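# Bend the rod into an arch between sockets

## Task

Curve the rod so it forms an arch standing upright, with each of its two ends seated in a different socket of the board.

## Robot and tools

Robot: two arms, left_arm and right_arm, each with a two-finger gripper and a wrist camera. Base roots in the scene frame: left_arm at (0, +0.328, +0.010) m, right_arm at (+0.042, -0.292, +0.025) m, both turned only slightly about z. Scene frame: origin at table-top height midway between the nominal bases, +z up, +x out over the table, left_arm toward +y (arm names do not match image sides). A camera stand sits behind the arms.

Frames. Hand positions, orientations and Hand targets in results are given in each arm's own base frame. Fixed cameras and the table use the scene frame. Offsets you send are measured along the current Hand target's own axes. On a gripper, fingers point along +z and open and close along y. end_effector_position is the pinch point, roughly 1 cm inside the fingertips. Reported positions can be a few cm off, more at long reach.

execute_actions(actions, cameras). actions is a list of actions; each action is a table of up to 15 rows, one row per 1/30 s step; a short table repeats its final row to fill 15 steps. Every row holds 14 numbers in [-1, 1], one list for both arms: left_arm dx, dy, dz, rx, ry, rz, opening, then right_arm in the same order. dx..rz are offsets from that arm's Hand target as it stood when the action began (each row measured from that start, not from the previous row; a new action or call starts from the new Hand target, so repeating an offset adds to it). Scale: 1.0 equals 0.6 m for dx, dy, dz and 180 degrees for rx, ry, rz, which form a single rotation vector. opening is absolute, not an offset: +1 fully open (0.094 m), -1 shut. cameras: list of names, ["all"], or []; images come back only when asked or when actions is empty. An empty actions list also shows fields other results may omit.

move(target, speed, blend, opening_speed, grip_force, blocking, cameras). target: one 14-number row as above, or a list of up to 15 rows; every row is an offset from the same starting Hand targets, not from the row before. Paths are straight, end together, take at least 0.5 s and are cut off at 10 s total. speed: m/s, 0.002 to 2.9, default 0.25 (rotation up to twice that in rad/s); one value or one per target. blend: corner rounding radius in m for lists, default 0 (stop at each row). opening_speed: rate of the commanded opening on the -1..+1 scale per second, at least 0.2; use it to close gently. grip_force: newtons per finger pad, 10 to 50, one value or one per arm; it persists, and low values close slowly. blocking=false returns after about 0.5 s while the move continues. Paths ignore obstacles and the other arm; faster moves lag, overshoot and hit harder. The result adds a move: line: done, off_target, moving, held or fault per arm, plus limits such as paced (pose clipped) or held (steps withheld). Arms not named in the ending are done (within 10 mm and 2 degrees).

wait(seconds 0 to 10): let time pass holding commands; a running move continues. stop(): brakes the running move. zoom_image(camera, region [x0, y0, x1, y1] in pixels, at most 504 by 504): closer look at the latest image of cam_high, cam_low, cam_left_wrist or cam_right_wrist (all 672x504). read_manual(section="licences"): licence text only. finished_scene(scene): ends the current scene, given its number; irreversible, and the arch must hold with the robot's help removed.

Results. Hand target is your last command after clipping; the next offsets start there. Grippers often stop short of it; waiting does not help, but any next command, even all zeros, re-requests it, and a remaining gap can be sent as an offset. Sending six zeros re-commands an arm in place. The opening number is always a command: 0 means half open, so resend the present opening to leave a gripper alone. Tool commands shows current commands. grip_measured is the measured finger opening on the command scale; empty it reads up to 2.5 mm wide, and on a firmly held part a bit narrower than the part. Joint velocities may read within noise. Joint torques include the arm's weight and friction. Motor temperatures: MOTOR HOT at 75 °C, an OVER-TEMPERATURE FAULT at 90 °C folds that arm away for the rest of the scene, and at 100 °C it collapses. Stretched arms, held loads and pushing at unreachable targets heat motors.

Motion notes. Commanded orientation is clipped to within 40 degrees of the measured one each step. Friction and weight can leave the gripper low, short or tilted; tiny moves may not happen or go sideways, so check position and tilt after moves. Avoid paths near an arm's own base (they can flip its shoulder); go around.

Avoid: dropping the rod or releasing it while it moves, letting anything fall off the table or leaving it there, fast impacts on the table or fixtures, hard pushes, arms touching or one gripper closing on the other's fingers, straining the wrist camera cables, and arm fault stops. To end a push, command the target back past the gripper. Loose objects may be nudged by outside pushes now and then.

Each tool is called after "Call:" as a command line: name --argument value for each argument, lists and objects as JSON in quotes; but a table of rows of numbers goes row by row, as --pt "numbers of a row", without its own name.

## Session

Call:
execute_actions --actions '[]'

Call:
zoom_image --camera "cam_high" --region '[280, 200, 430, 312]'

Call:
zoom_image --camera "cam_high" --region '[280, 310, 430, 422]'

Scene clock: 0.00 s.
left_arm: end_effector_position=(+0.3639, +0.0528, +0.0813) grip_measured=+1.000 end_effector_quat_wxyz=(+0.559, -0.119, +0.807, +0.149) | right_arm: end_effector_position=(+0.3784, -0.0226, +0.0807) grip_measured=+1.000 end_effector_quat_wxyz=(+0.570, +0.045, +0.820, -0.034)
Joint positions: left_arm=[-0.057 1.521 0.287 0.862 -0.436 -0.049 0.094] | right_arm=[-0.019 1.524 0.298 0.868 0.088 0.029 0.094]
Joint velocities: within noise
Joint torques (N m): no reading
Motor temperatures (°C): left_arm=[22 25 30 27 23 23 22] | right_arm=[25 26 32 25 26 22 22]
Heat: left arm: 30 °C; right arm: 32 °C.
Hand target: left_arm +0.3697, +0.0531, +0.0948; +0.577, -0.125, +0.794, +0.146 | right_arm +0.3816, -0.0234, +0.0877; +0.578, +0.048, +0.814, -0.034
Tool commands: left_gripper/opening=+1.0 right_gripper/opening=+1.0
camera_calibration:
cam_left_wrist: T_world_to_cam=[[0.395962, -0.908296, -0.134957, -0.0759271], [-0.687314, -0.195693, -0.699503, 0.352506], [0.608945, 0.369734, -0.701771, -0.0654555], [0, 0, 0, 1]] pos_world=[0.312205, 0.0242197, 0.190397]
cam_right_wrist: T_world_to_cam=[[-0.0813139, -0.9964, -0.0239819, 0.0184596], [-0.735069, 0.0762022, -0.673696, 0.365797], [0.673098, -0.0371525, -0.738619, -0.0753145], [0, 0, 0, 1]] pos_world=[0.321081, -0.0122795, 0.19125]

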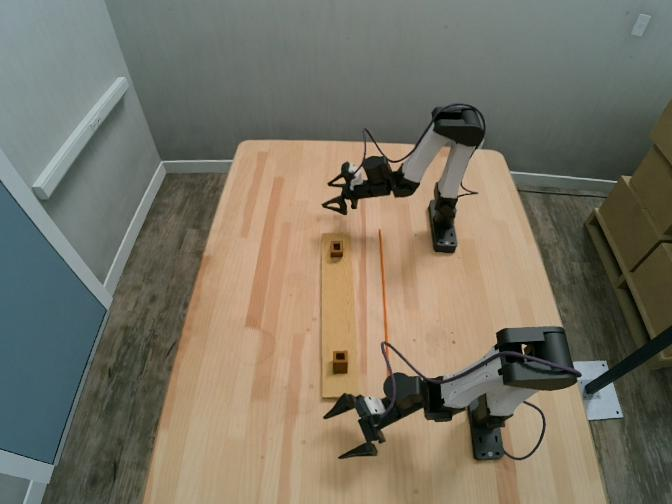

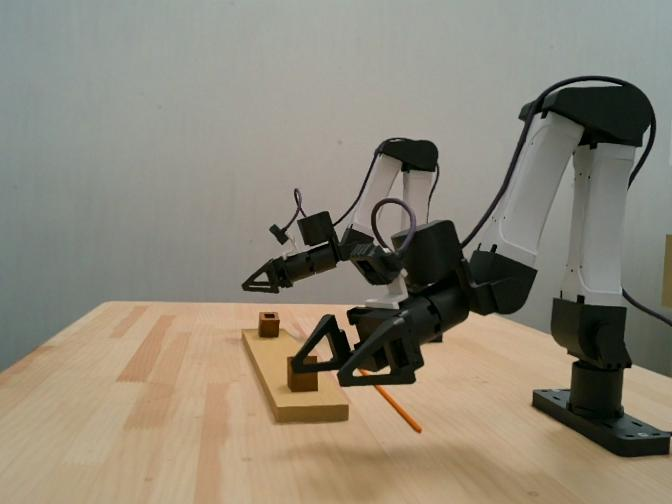

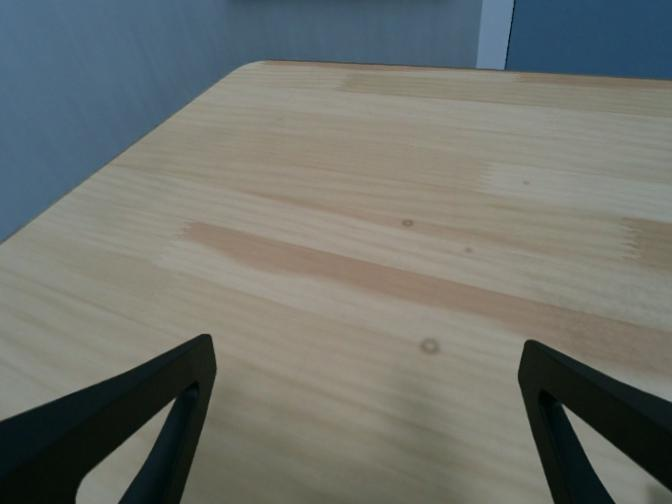

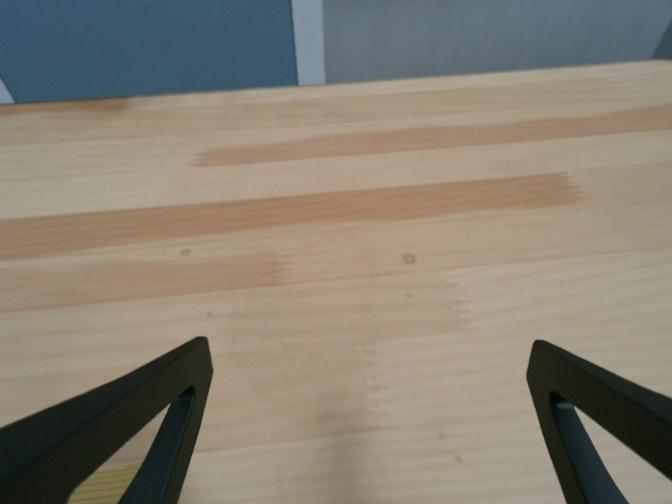

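Scaled by 3.360 from the camera's 672x504 image, which has a finer 960x720 frame.

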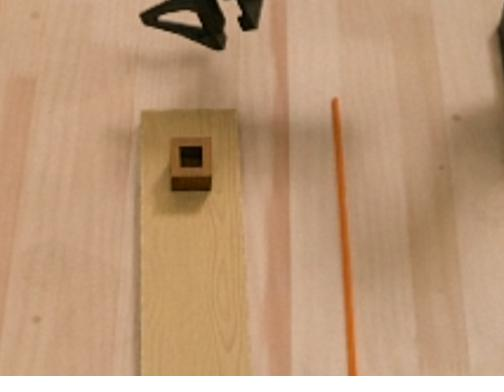

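Scaled by 3.360 from the camera's 672x504 image, which has a finer 960x720 frame.

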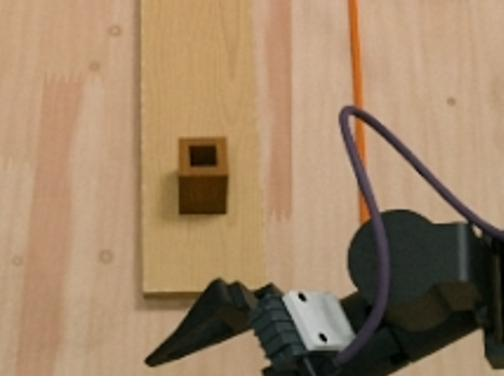

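Call:
move --pt "-0.1588 0.0147 -0.0487 0 0 0 0 -0.1573 0 -0.055 0 0 0 0" --pt "0.1322 -0.0993 -0.2512 0.3990 0.2368 0.5073 0 0.1770 0.1457 -0.2602 -0.3341 0.2861 -0.4707 0" --blend '[0.04, 0]' --cameras '["cam_high", "cam_left_wrist", "cam_right_wrist"]'

Scene clock: 13.90 s.
left_arm: end_effector_position=(+0.2275, -0.0602, +0.0504) grip_measured=+0.003 end_effector_quat_wxyz=(-0.006, +0.702, +0.712, -0.009) | right_arm: end_effector_position=(+0.2042, +0.0833, +0.0336) grip_measured=+0.002 end_effector_quat_wxyz=(+0.002, +0.714, -0.701, -0.006)
Joint positions: left_arm=[-0.252 1.497 0.941 -1.034 0.009 1.304 0.047] | right_arm=[0.38 1.451 0.829 -0.957 -0.01 -1.209 0.047]
Joint torques (N m): left_arm=[-0.68 -4.14 7.99 0.32 -0.15 0.25] | right_arm=[0.14 -3.74 8.05 0.26 -0.09 -0.14]
Heat: left arm: 32 °C; right arm: 34 °C.
Hand target: left_arm +0.2349, -0.0610, +0.0580; -0.001, +0.709, +0.705, +0.000 | right_arm +0.2107, +0.0847, +0.0389; +0.000, +0.720, -0.693, +0.000
Off the commanded pose: left_arm 0.011 m, 2 deg | right_arm 0.009 m, 1 deg.
move: off_target (left_arm)
camera_calibration:
cam_left_wrist: T_world_to_cam=[[-0.999623, -0.00334468, -0.0272495, 0.237809], [-0.0148726, 0.900265, 0.435087, 0.0707445], [0.0230765, 0.435328, -0.899976, 0.184921], [0, 0, 0, 1]] pos_world=[0.234504, -0.143395, 0.142124]
cam_right_wrist: T_world_to_cam=[[0.998762, 0.00291899, -0.0496671, -0.1943], [0.0251345, -0.891125, 0.45306, 0.0854429], [-0.0429371, -0.453748, -0.890095, 0.197157], [0, 0, 0, 1]] pos_world=[0.200378, 0.166167, 0.127127]
Images, in order (width x height): cam_high 672x504, cam_left_wrist 672x504, cam_right_wrist 672x504.

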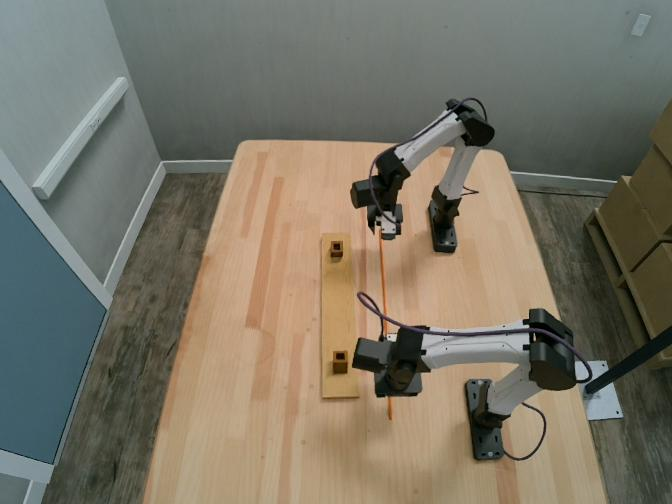

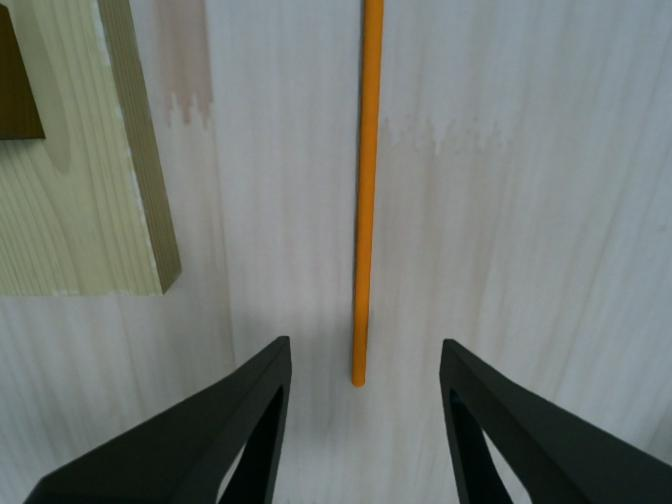

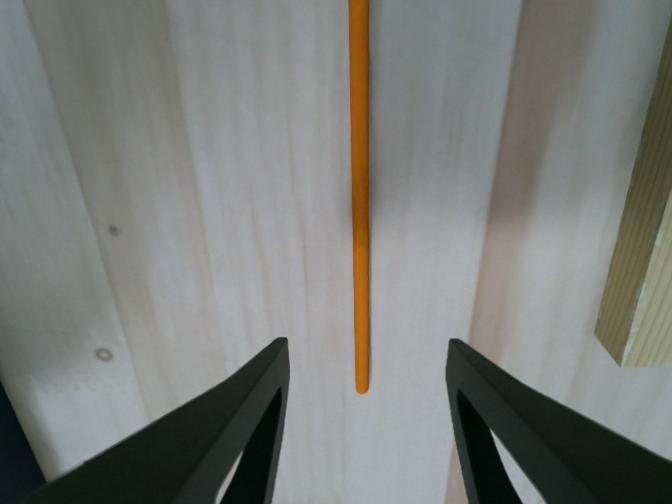

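Call:
move --target '[-0.0040, 0.0012, 0.0958, -0.0095, 0.0014, 0.005, 0, -0.0015, 0.0108, 0.0940, 0.0036, 0.0018, -0.0066, 0]' --speed 0.08 --cameras '["cam_left_wrist", "cam_right_wrist"]'

Scene clock: 20.87 s.
left_arm: end_effector_position=(+0.2280, -0.0603, +0.0005) grip_measured=+0.003 end_effector_quat_wxyz=(-0.002, +0.705, +0.709, +0.001) | right_arm: end_effector_position=(+0.2028, +0.0840, -0.0143) grip_measured=+0.002 end_effector_quat_wxyz=(-0.001, +0.718, -0.696, +0.000)
Joint positions: left_arm=[-0.261 1.57 0.793 -0.797 -0.003 1.304 0.047] | right_arm=[0.392 1.539 0.693 -0.722 -0.001 -1.209 0.047]
Joint torques (N m): left_arm=[-0.75 -4.23 5.09 0.75 -0.16 0.23] | right_arm=[0.24 -3.97 4.37 0.68 -0.09 -0.13]
Heat: left arm: 32 °C; right arm: 35 °C.
Hand target: left_arm +0.2356, -0.0634, +0.0005; +0.008, +0.714, +0.700, +0.012 | right_arm +0.2042, +0.0854, -0.0175; -0.002, +0.728, -0.686, +0.006
Off the commanded pose: left_arm 0.008 m, 2 deg | right_arm 0.004 m, 2 deg.
move: done
camera_calibration:
cam_left_wrist: T_world_to_cam=[[-0.998894, 0.00627478, -0.0465996, 0.23743], [-0.0149652, 0.897094, 0.441586, 0.0925101], [0.044575, 0.441795, -0.896008, 0.135621], [0, 0, 0, 1]] pos_world=[0.232506, -0.144397, 0.0917308]
cam_right_wrist: T_world_to_cam=[[0.999229, 0.0149302, -0.0363141, -0.196149], [0.029904, -0.88873, 0.457454, 0.106589], [-0.0254436, -0.458187, -0.888492, 0.151512], [0, 0, 0, 1]] pos_world=[0.196666, 0.167078, 0.0787347]
Images, in order (width x height): cam_left_wrist 672x504, cam_right_wrist 672x504.

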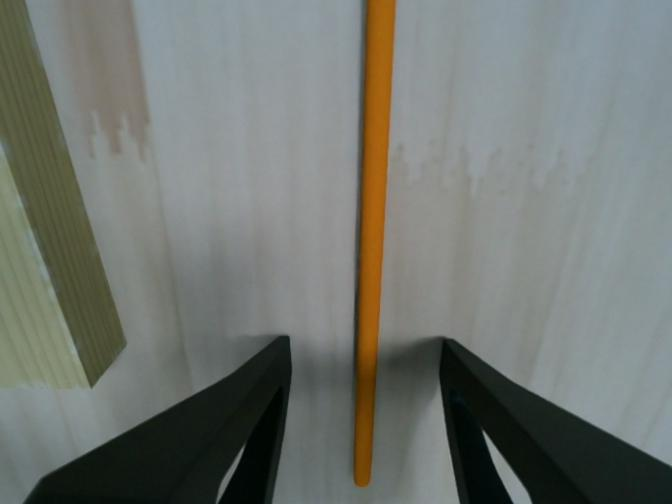

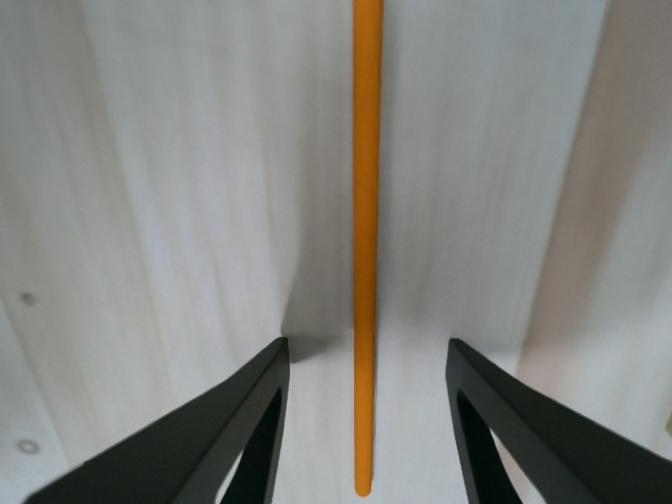

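Call:
move --target '[0, 0, 0, 0, 0, 0, -1, 0, 0, 0, 0, 0, 0, -1]' --opening_speed 0.8 --cameras '["cam_high", "cam_left_wrist", "cam_right_wrist"]'

Call:
zoom_image --camera "cam_high" --region '[290, 220, 400, 300]'

Call:
zoom_image --camera "cam_high" --region '[290, 330, 400, 410]'

Scene clock: 23.67 s.
left_arm: end_effector_position=(+0.2280, -0.0603, +0.0005) grip_measured=-0.866 end_effector_quat_wxyz=(-0.002, +0.705, +0.709, +0.001) | right_arm: end_effector_position=(+0.2032, +0.0839, -0.0143) grip_measured=-0.914 end_effector_quat_wxyz=(-0.002, +0.718, -0.696, +0.001)
Joint positions: left_arm=[-0.261 1.57 0.793 -0.797 -0.003 1.304 0.006] | right_arm=[0.392 1.539 0.693 -0.721 0.001 -1.209 0.004]
Joint torques (N m): left_arm=[-0.75 -4.22 5.08 0.75 -0.15 0.23] | right_arm=[0.24 -3.96 4.38 0.68 -0.09 -0.12]
Heat: left arm: 32 °C; right arm: 35 °C.
Hand target: left_arm +0.2356, -0.0634, +0.0005; +0.008, +0.714, +0.700, +0.012 | right_arm +0.2042, +0.0854, -0.0175; -0.002, +0.728, -0.686, +0.006
Off the commanded pose: left_arm 0.008 m, 2 deg | right_arm 0.004 m, 2 deg.
move: done
camera_calibration:
cam_left_wrist: T_world_to_cam=[[-0.998894, 0.00627478, -0.0465996, 0.23743], [-0.0149652, 0.897094, 0.441586, 0.0925101], [0.044575, 0.441795, -0.896008, 0.135621], [0, 0, 0, 1]] pos_world=[0.232506, -0.144397, 0.0917308]
cam_right_wrist: T_world_to_cam=[[0.999297, 0.0149779, -0.0343576, -0.196626], [0.0290692, -0.88837, 0.458207, 0.106671], [-0.0236592, -0.458883, -0.888181, 0.151172], [0, 0, 0, 1]] pos_world=[0.196964, 0.167079, 0.0786358]
Images, in order (width x height): cam_high 672x504, cam_left_wrist 672x504, cam_right_wrist 672x504.

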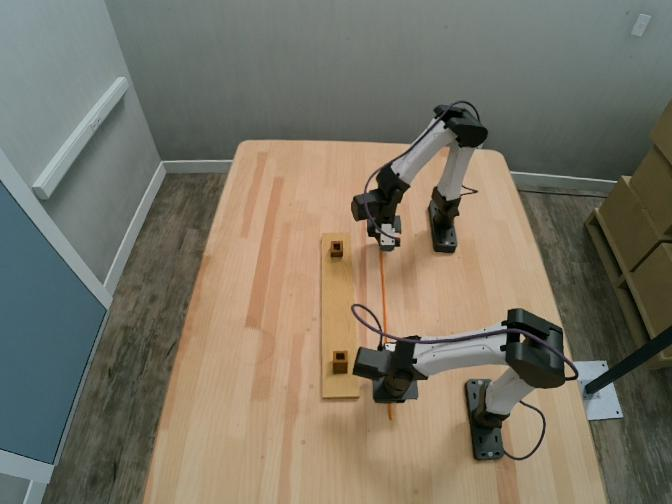

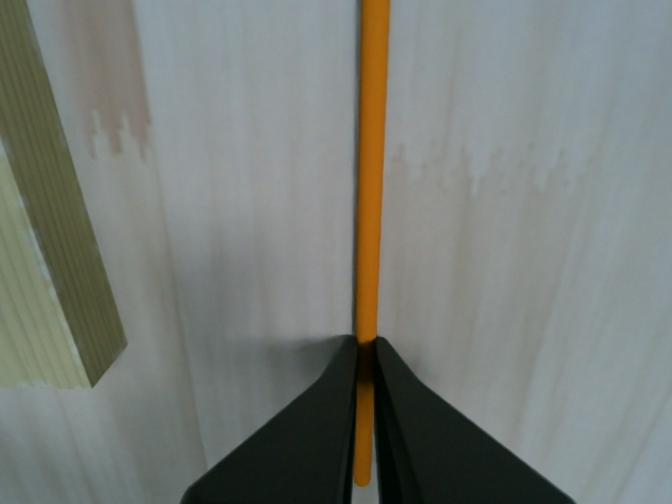

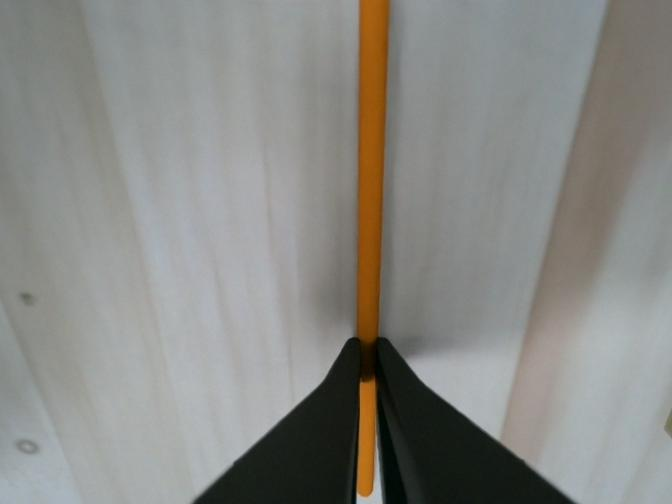

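Scaled by 4.582 from the camera's 672x504 image, which has a finer 960x720 frame.

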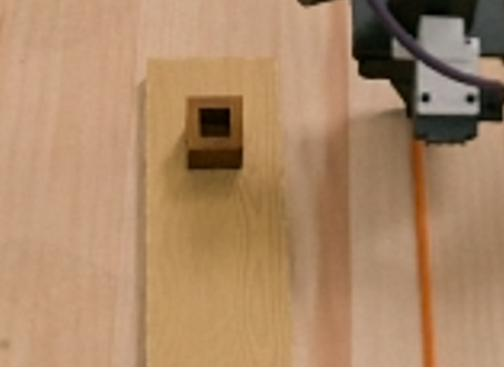

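Scaled by 4.582 from the camera's 672x504 image, which has a finer 960x720 frame.

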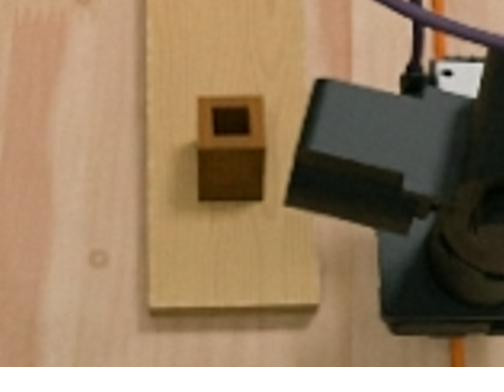

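Call:
move --pt "-0.0138 0.0233 -0.0833 0 -0.1 -0.0033 -1 -0.0028 -0.0317 -0.0833 0 -0.1 -0.0033 -1" --pt "-0.0492 0.0667 -0.1833 -0.0027 -0.2111 -0.008 -1 -0.0192 -0.09 -0.1833 -0.0027 -0.2111 -0.008 -1" --pt "-0.1032 0.12 -0.2817 -0.0072 -0.3055 -0.0138 -1 -0.0478 -0.1598 -0.2808 -0.0072 -0.3055 -0.0138 -1" --blend '[0.02, 0.03, 0]' --speed 0.14 --cameras '["all"]'

Call:
zoom_image --camera "cam_left_wrist" --region '[180, 300, 330, 440]'

Call:
zoom_image --camera "cam_right_wrist" --region '[400, 300, 550, 440]'

Scene clock: 37.13 s.
left_arm: end_effector_position=(+0.2972, -0.1126, +0.1502) grip_measured=-0.866 end_effector_quat_wxyz=(+0.301, +0.630, +0.656, -0.286) | right_arm: end_effector_position=(+0.2939, +0.1057, +0.1359) grip_measured=-0.914 end_effector_quat_wxyz=(-0.280, +0.674, -0.611, -0.307)
Joint positions: left_arm=[0.064 1.661 1.269 -1.199 0.856 1.603 0.006] | right_arm=[-0.082 1.78 1.343 -1.334 -0.838 -1.84 0.004]
Joint torques (N m): left_arm=[-0.88 -5.5 8.14 0.29 1.38 0.17] | right_arm=[0.27 -6.46 7.71 -0.41 -1.77 -0.13]
Heat: left arm: 33 °C; right arm: 35 °C.
Hand target: left_arm +0.3014, -0.1276, +0.1712; +0.339, +0.624, +0.631, -0.312 | right_arm +0.2962, +0.1205, +0.1519; -0.311, +0.662, -0.592, -0.338
Off the commanded pose: left_arm 0.026 m, 6 deg | right_arm 0.022 m, 6 deg.
move: off_target (left_arm, right_arm)
camera_calibration:
cam_left_wrist: T_world_to_cam=[[-0.99638, -0.0719065, -0.0453434, 0.304006], [-0.0484829, 0.918813, -0.391704, 0.211802], [0.0698282, -0.388088, -0.918973, 0.192204], [0, 0, 0, 1]] pos_world=[0.299753, -0.0981545, 0.273379]
cam_right_wrist: T_world_to_cam=[[0.992735, 0.115101, -0.0350643, -0.290933], [0.094056, -0.924076, -0.370455, 0.151877], [-0.0750421, 0.364466, -0.928188, 0.230375], [0, 0, 0, 1]] pos_world=[0.291822, 0.0898686, 0.259894]

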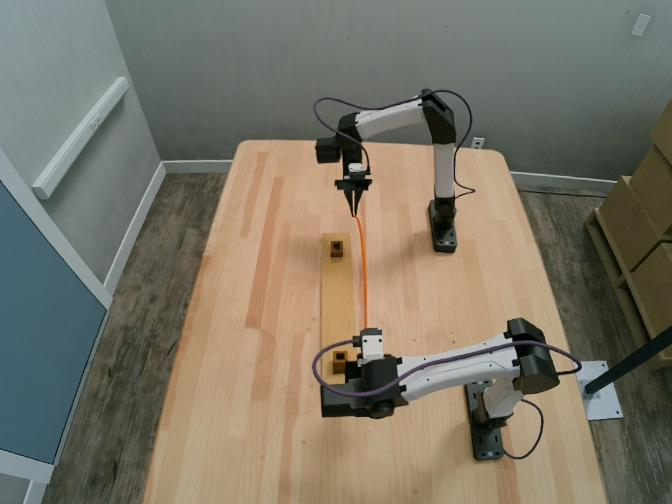

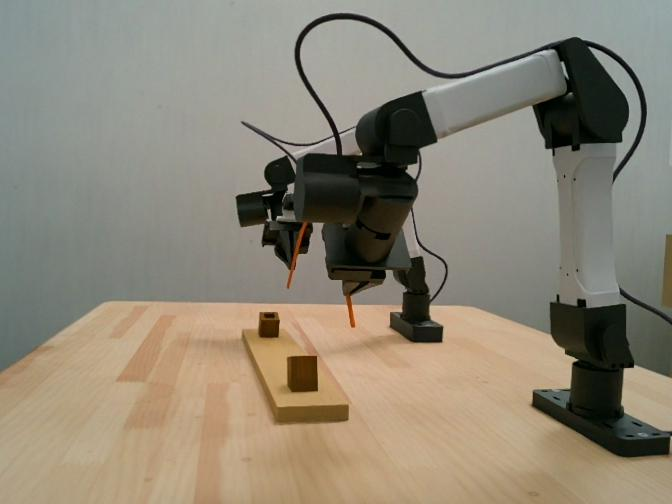

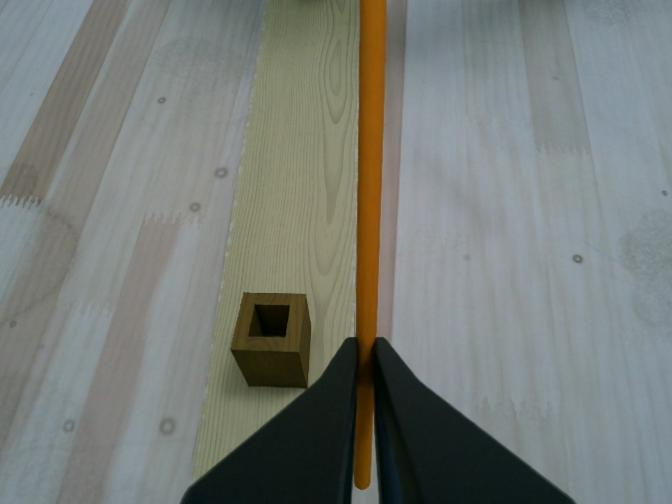

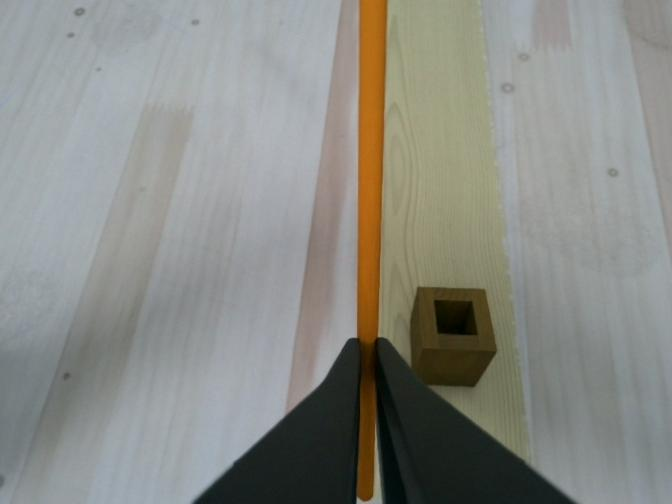

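Scaled by 3.360 from the camera's 672x504 image, which has a finer 960x720 frame.

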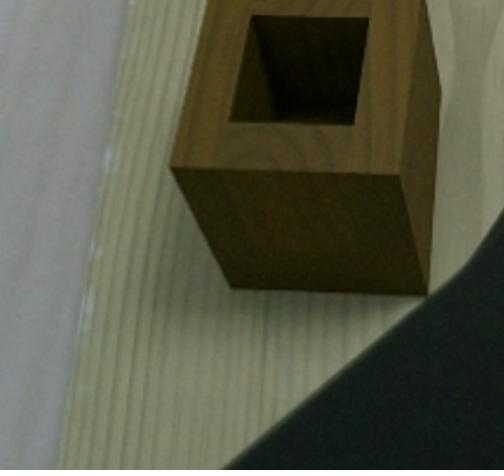

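Scaled by 3.360 from the camera's 672x504 image, which has a finer 960x720 frame.

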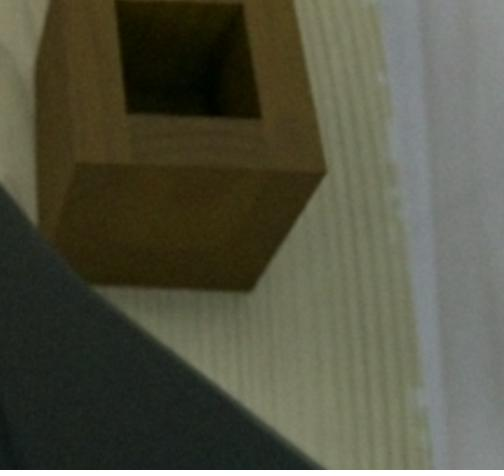

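Call:
move --target '[-0.0147, 0.0737, 0.1118, 0, -0.1417, -0.003, -1, -0.0218, -0.0732, 0.1067, 0.0219, -0.1416, 0.0079, -1]' --speed 0.1 --cameras '["all"]'

Call:
zoom_image --camera "cam_low" --region '[230, 270, 370, 420]'

Call:
zoom_image --camera "cam_right_wrist" --region '[200, 0, 340, 130]'

Call:
zoom_image --camera "cam_left_wrist" --region '[320, 0, 440, 130]'

Scene clock: 49.33 s.
left_arm: end_effector_position=(+0.3526, -0.1702, +0.1185) grip_measured=-0.866 end_effector_quat_wxyz=(+0.442, +0.521, +0.585, -0.436) | right_arm: end_effector_position=(+0.3414, +0.1681, +0.1128) grip_measured=-0.914 end_effector_quat_wxyz=(-0.439, +0.555, -0.553, -0.440)
Joint positions: left_arm=[-0.003 1.906 1.108 -0.488 1.331 1.227 0.006] | right_arm=[-0.004 1.987 1.213 -0.824 -1.34 -1.599 0.004]
Joint torques (N m): left_arm=[-2.91 -9.96 5.33 1.24 1.02 0.07] | right_arm=[2.7 -10.84 4.25 0.52 -1.52 0.15]
Motor temperatures (°C): left_arm=[22 27 35 28 24 23 23] | right_arm=[26 28 36 26 27 22 23]
Heat: left arm: 35 °C; right arm: 36 °C.
Hand target: left_arm +0.3481, -0.1862, +0.1410; +0.468, +0.537, +0.544, -0.443 | right_arm +0.3338, +0.1846, +0.1260; -0.452, +0.553, -0.528, -0.459
Off the commanded pose: left_arm 0.028 m, 6 deg | right_arm 0.022 m, 4 deg.
move: off_target (left_arm, right_arm)
camera_calibration:
cam_left_wrist: T_world_to_cam=[[-0.992246, -0.121125, 0.0278509, 0.335147], [-0.0981062, 0.625748, -0.773831, 0.267909], [0.0763026, -0.770564, -0.632779, 0.0355539], [0, 0, 0, 1]] pos_world=[0.356119, -0.099652, 0.22048]
cam_right_wrist: T_world_to_cam=[[0.999058, 0.0364718, -0.0235213, -0.336314], [0.00583005, -0.649858, -0.760033, 0.224546], [-0.0430053, 0.75918, -0.649459, 0.0809888], [0, 0, 0, 1]] pos_world=[0.338171, 0.0967043, 0.215351]

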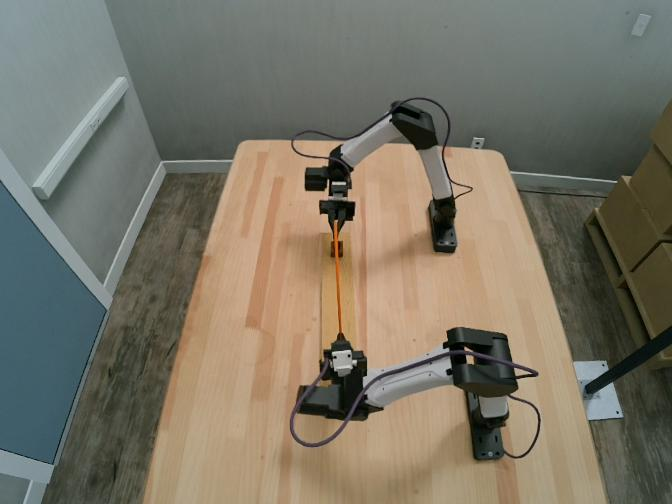

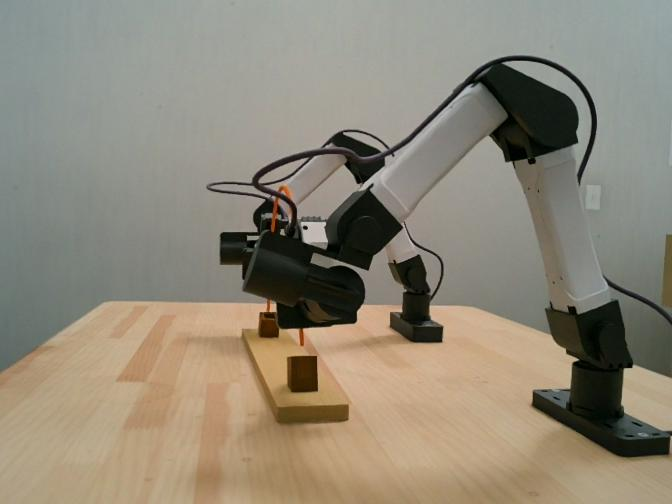

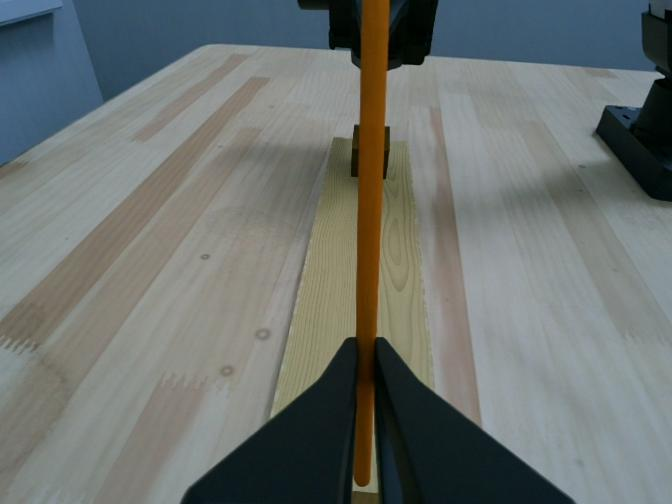

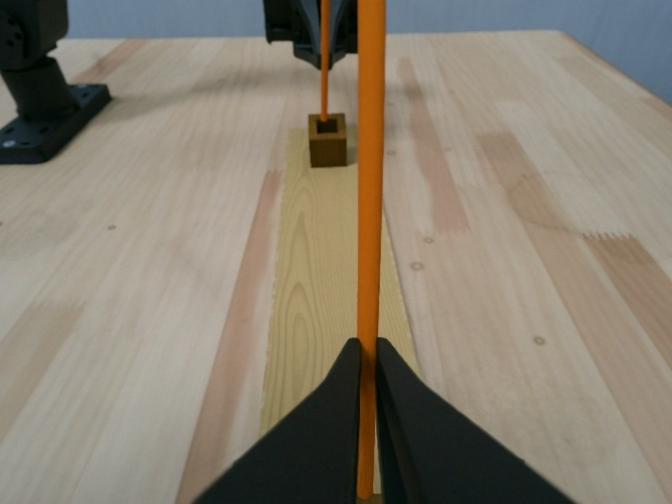

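Scaled by 3.360 from the camera's 672x504 image, which has a finer 960x720 frame.

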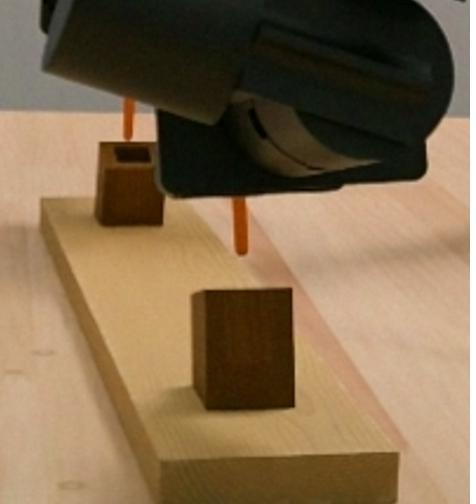

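Scaled by 3.600 from the camera's 672x504 image, which has a finer 960x720 frame.

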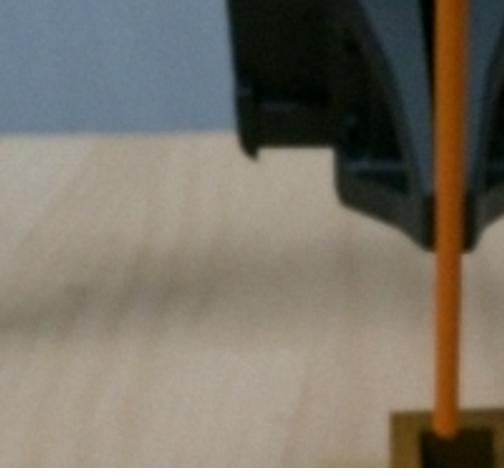

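Scaled by 3.877 from the camera's 672x504 image, which has a finer 960x720 frame.

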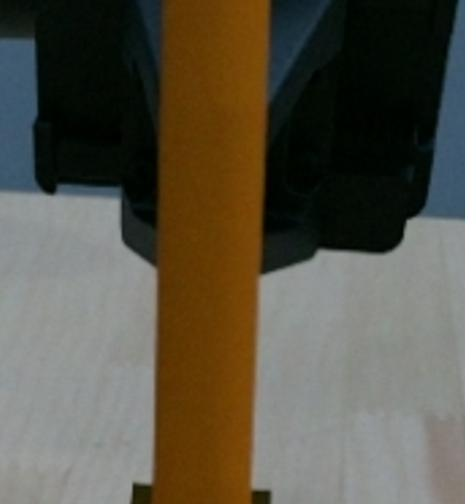

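Call:
move --target '[0.0307, 0, -0.0220, 0, 0, 0.007, -1, 0.0375, 0, -0.0173, 0, 0, 0.0045, -1]' --speed 0.05 --cameras '["cam_high", "cam_low", "cam_left_wrist", "cam_right_wrist"]'

Call:
zoom_image --camera "cam_low" --region '[230, 270, 370, 420]'

Call:
zoom_image --camera "cam_right_wrist" --region '[260, 60, 400, 190]'

Call:
zoom_image --camera "cam_left_wrist" --region '[280, 280, 480, 504]'

Call:
zoom_image --camera "cam_right_wrist" --region '[280, 280, 480, 504]'

Scene clock: 56.00 s.
left_arm: end_effector_position=(+0.3489, -0.1620, +0.1106) grip_measured=-0.866 end_effector_quat_wxyz=(+0.457, +0.539, +0.568, -0.421) | right_arm: end_effector_position=(+0.3372, +0.1625, +0.0997) grip_measured=-0.914 end_effector_quat_wxyz=(-0.441, +0.561, -0.547, -0.438)
Joint positions: left_arm=[0.021 1.928 1.108 -0.556 1.337 1.385 0.006] | right_arm=[-0.021 2.03 1.213 -0.882 -1.34 -1.717 0.004]
Joint torques (N m): left_arm=[-1.18 -7.12 6.76 0.61 1.08 0.3] | right_arm=[0.76 -7.91 5.12 -0.04 -1.47 -0.12]
Heat: left arm: 35 °C; right arm: 36 °C.
Hand target: left_arm +0.3479, -0.1701, +0.1251; +0.473, +0.543, +0.538, -0.438 | right_arm +0.3346, +0.1706, +0.1056; -0.448, +0.549, -0.532, -0.462
Off the commanded pose: left_arm 0.017 m, 4 deg | right_arm 0.010 m, 4 deg.
move: off_target (left_arm, right_arm)
camera_calibration:
cam_left_wrist: T_world_to_cam=[[-0.993428, -0.108399, -0.0367547, 0.342339], [-0.0399573, 0.629341, -0.776102, 0.236788], [0.10726, -0.769532, -0.629536, 0.0261772], [0, 0, 0, 1]] pos_world=[0.346743, -0.0917668, 0.212834]
cam_right_wrist: T_world_to_cam=[[0.99887, 0.0465189, -0.00968454, -0.335272], [0.0228099, -0.648233, -0.7611, 0.205036], [-0.0416834, 0.76002, -0.648562, 0.0757851], [0, 0, 0, 1]] pos_world=[0.333376, 0.0909096, 0.201957]

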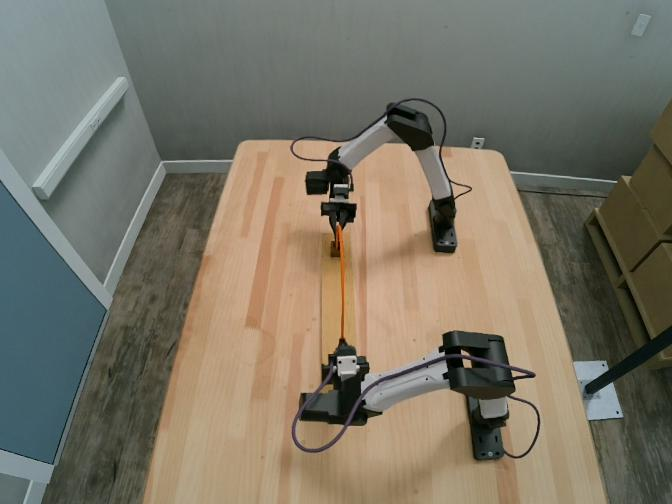

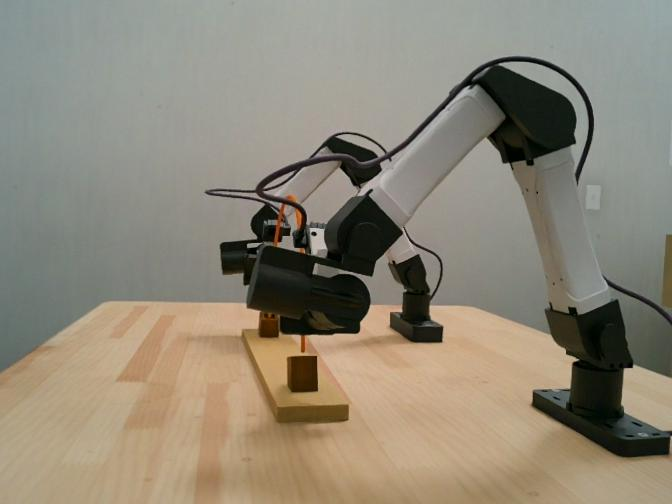

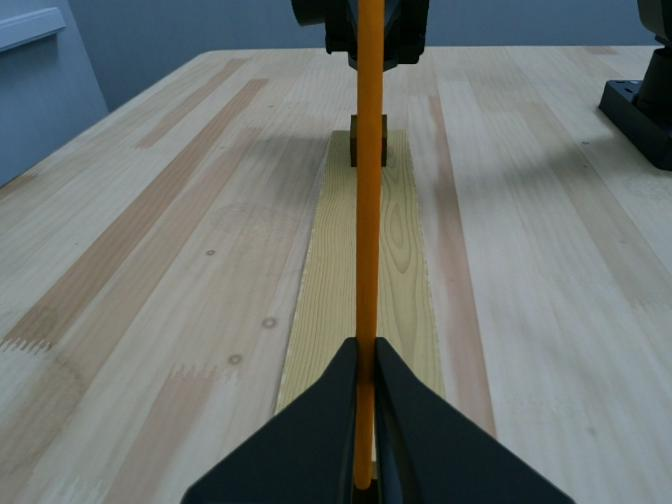

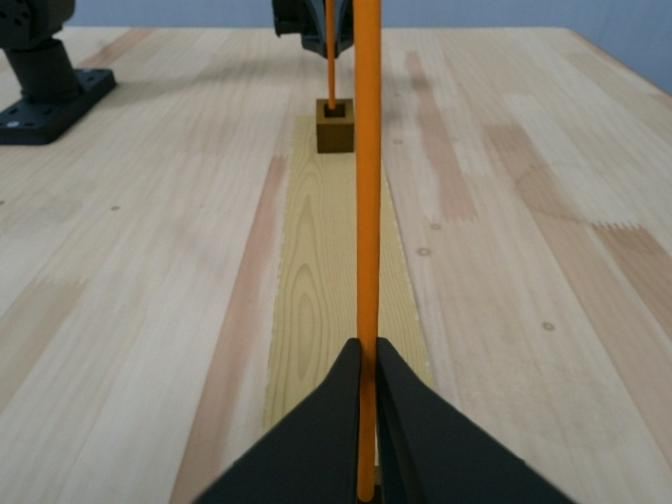

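Scaled by 3.360 from the camera's 672x504 image, which has a finer 960x720 frame.

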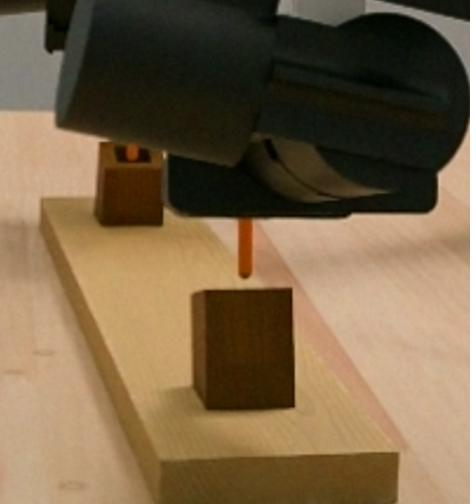

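Scaled by 3.600 from the camera's 672x504 image, which has a finer 960x720 frame.

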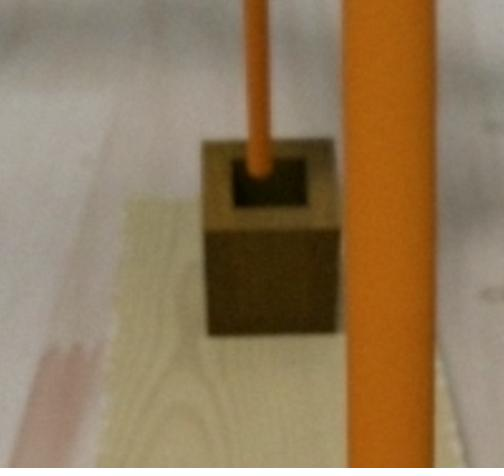

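Scaled by 2.250 from the camera's 672x504 image, which has a finer 960x720 frame.

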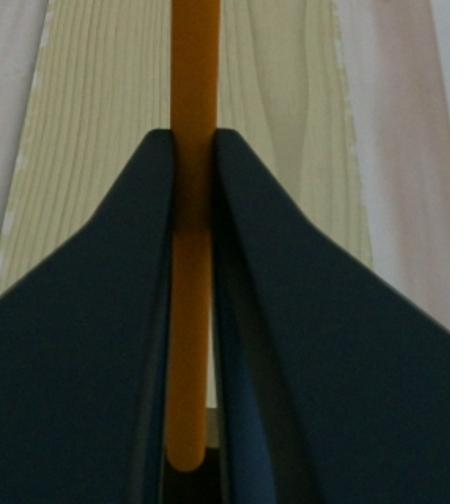

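Scaled by 2.250 from the camera's 672x504 image, which has a finer 960x720 frame.

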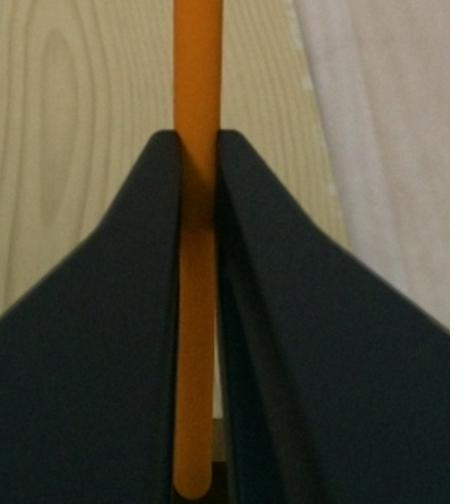

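Call:
move --target '[0.0605, 0.0073, -0.0080, 0, 0, -0.016, -1, 0.0610, -0.0062, -0.0112, 0, 0, 0.0124, -1]' --speed 0.04 --cameras '["cam_high", "cam_low", "cam_left_wrist", "cam_right_wrist"]'

Call:
zoom_image --camera "cam_left_wrist" --region '[280, 280, 480, 504]'

Call:
zoom_image --camera "cam_right_wrist" --region '[280, 280, 480, 504]'

Scene clock: 61.50 s.
left_arm: end_effector_position=(+0.3501, -0.1534, +0.0771) grip_measured=-0.866 end_effector_quat_wxyz=(+0.445, +0.527, +0.577, -0.438) | right_arm: end_effector_position=(+0.3369, +0.1545, +0.0706) grip_measured=-0.915 end_effector_quat_wxyz=(-0.438, +0.541, -0.550, -0.463)
Joint positions: left_arm=[0.047 2.055 1.14 -0.633 1.348 1.51 0.006] | right_arm=[-0.048 2.169 1.251 -0.991 -1.369 -1.88 0.004]
Joint torques (N m): left_arm=[-0.77 -7.39 6.75 0.35 1 0.28] | right_arm=[-0.05 -7.86 5.79 -0.36 -1 -0.13]
Heat: left arm: 35 °C; right arm: 36 °C.
Hand target: left_arm +0.3535, -0.1591, +0.0903; +0.462, +0.529, +0.552, -0.450 | right_arm +0.3387, +0.1578, +0.0707; -0.439, +0.539, -0.543, -0.471
Off the commanded pose: left_arm 0.015 m, 4 deg | right_arm 0.004 m, 1 deg.
move: off_target (left_arm)
camera_calibration:
cam_left_wrist: T_world_to_cam=[[-0.994317, -0.105476, 0.014414, 0.340032], [-0.0773014, 0.622263, -0.778982, 0.2177], [0.0731947, -0.77567, -0.62688, 0.0223565], [0, 0, 0, 1]] pos_world=[0.353292, -0.0822599, 0.178698]
cam_right_wrist: T_world_to_cam=[[0.9972, 0.0474342, -0.057819, -0.330947], [-0.0161035, -0.618793, -0.785389, 0.188], [-0.0730323, 0.78412, -0.616297, 0.0676304], [0, 0, 0, 1]] pos_world=[0.337987, 0.0790007, 0.170198]

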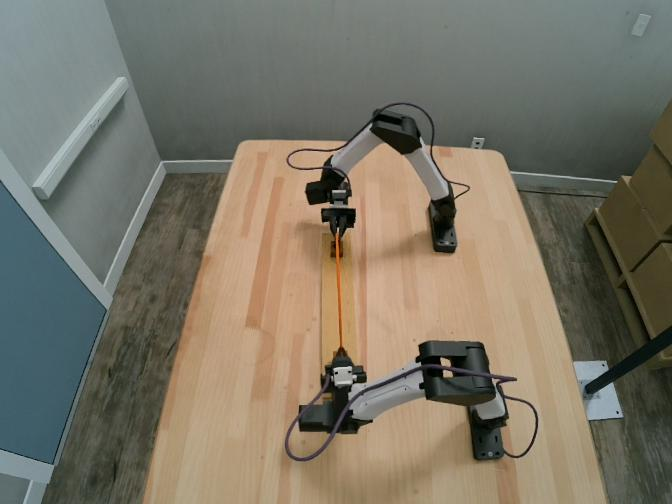

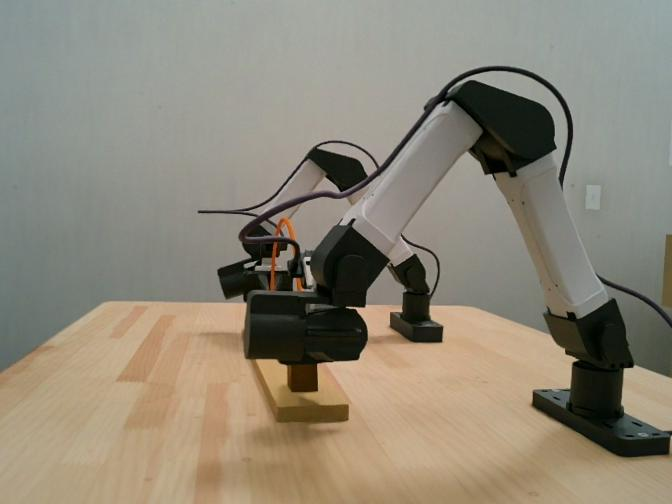

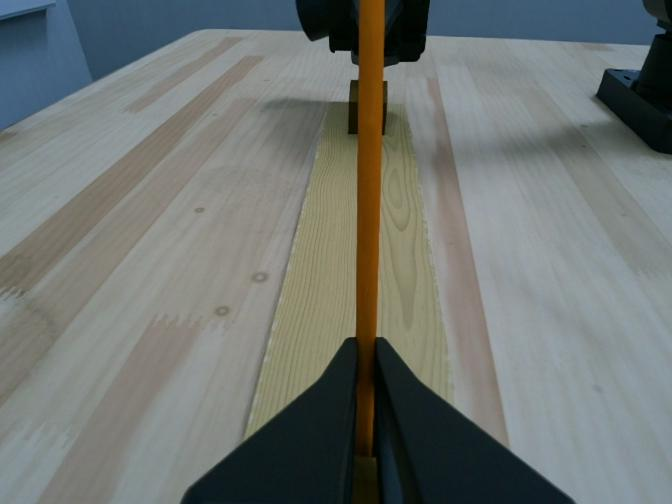

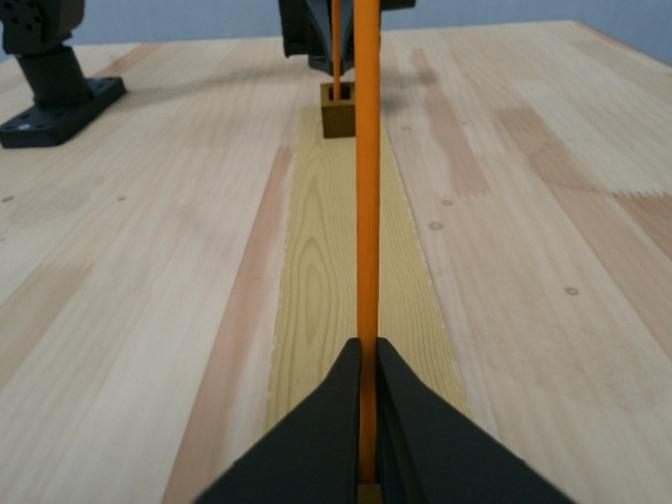

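Scaled by 2.250 from the camera's 672x504 image, which has a finer 960x720 frame.

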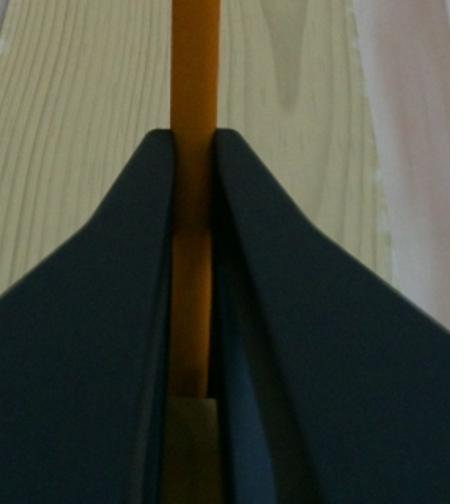

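Scaled by 2.250 from the camera's 672x504 image, which has a finer 960x720 frame.

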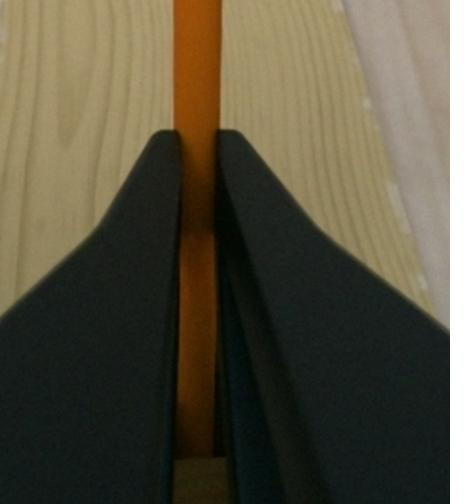

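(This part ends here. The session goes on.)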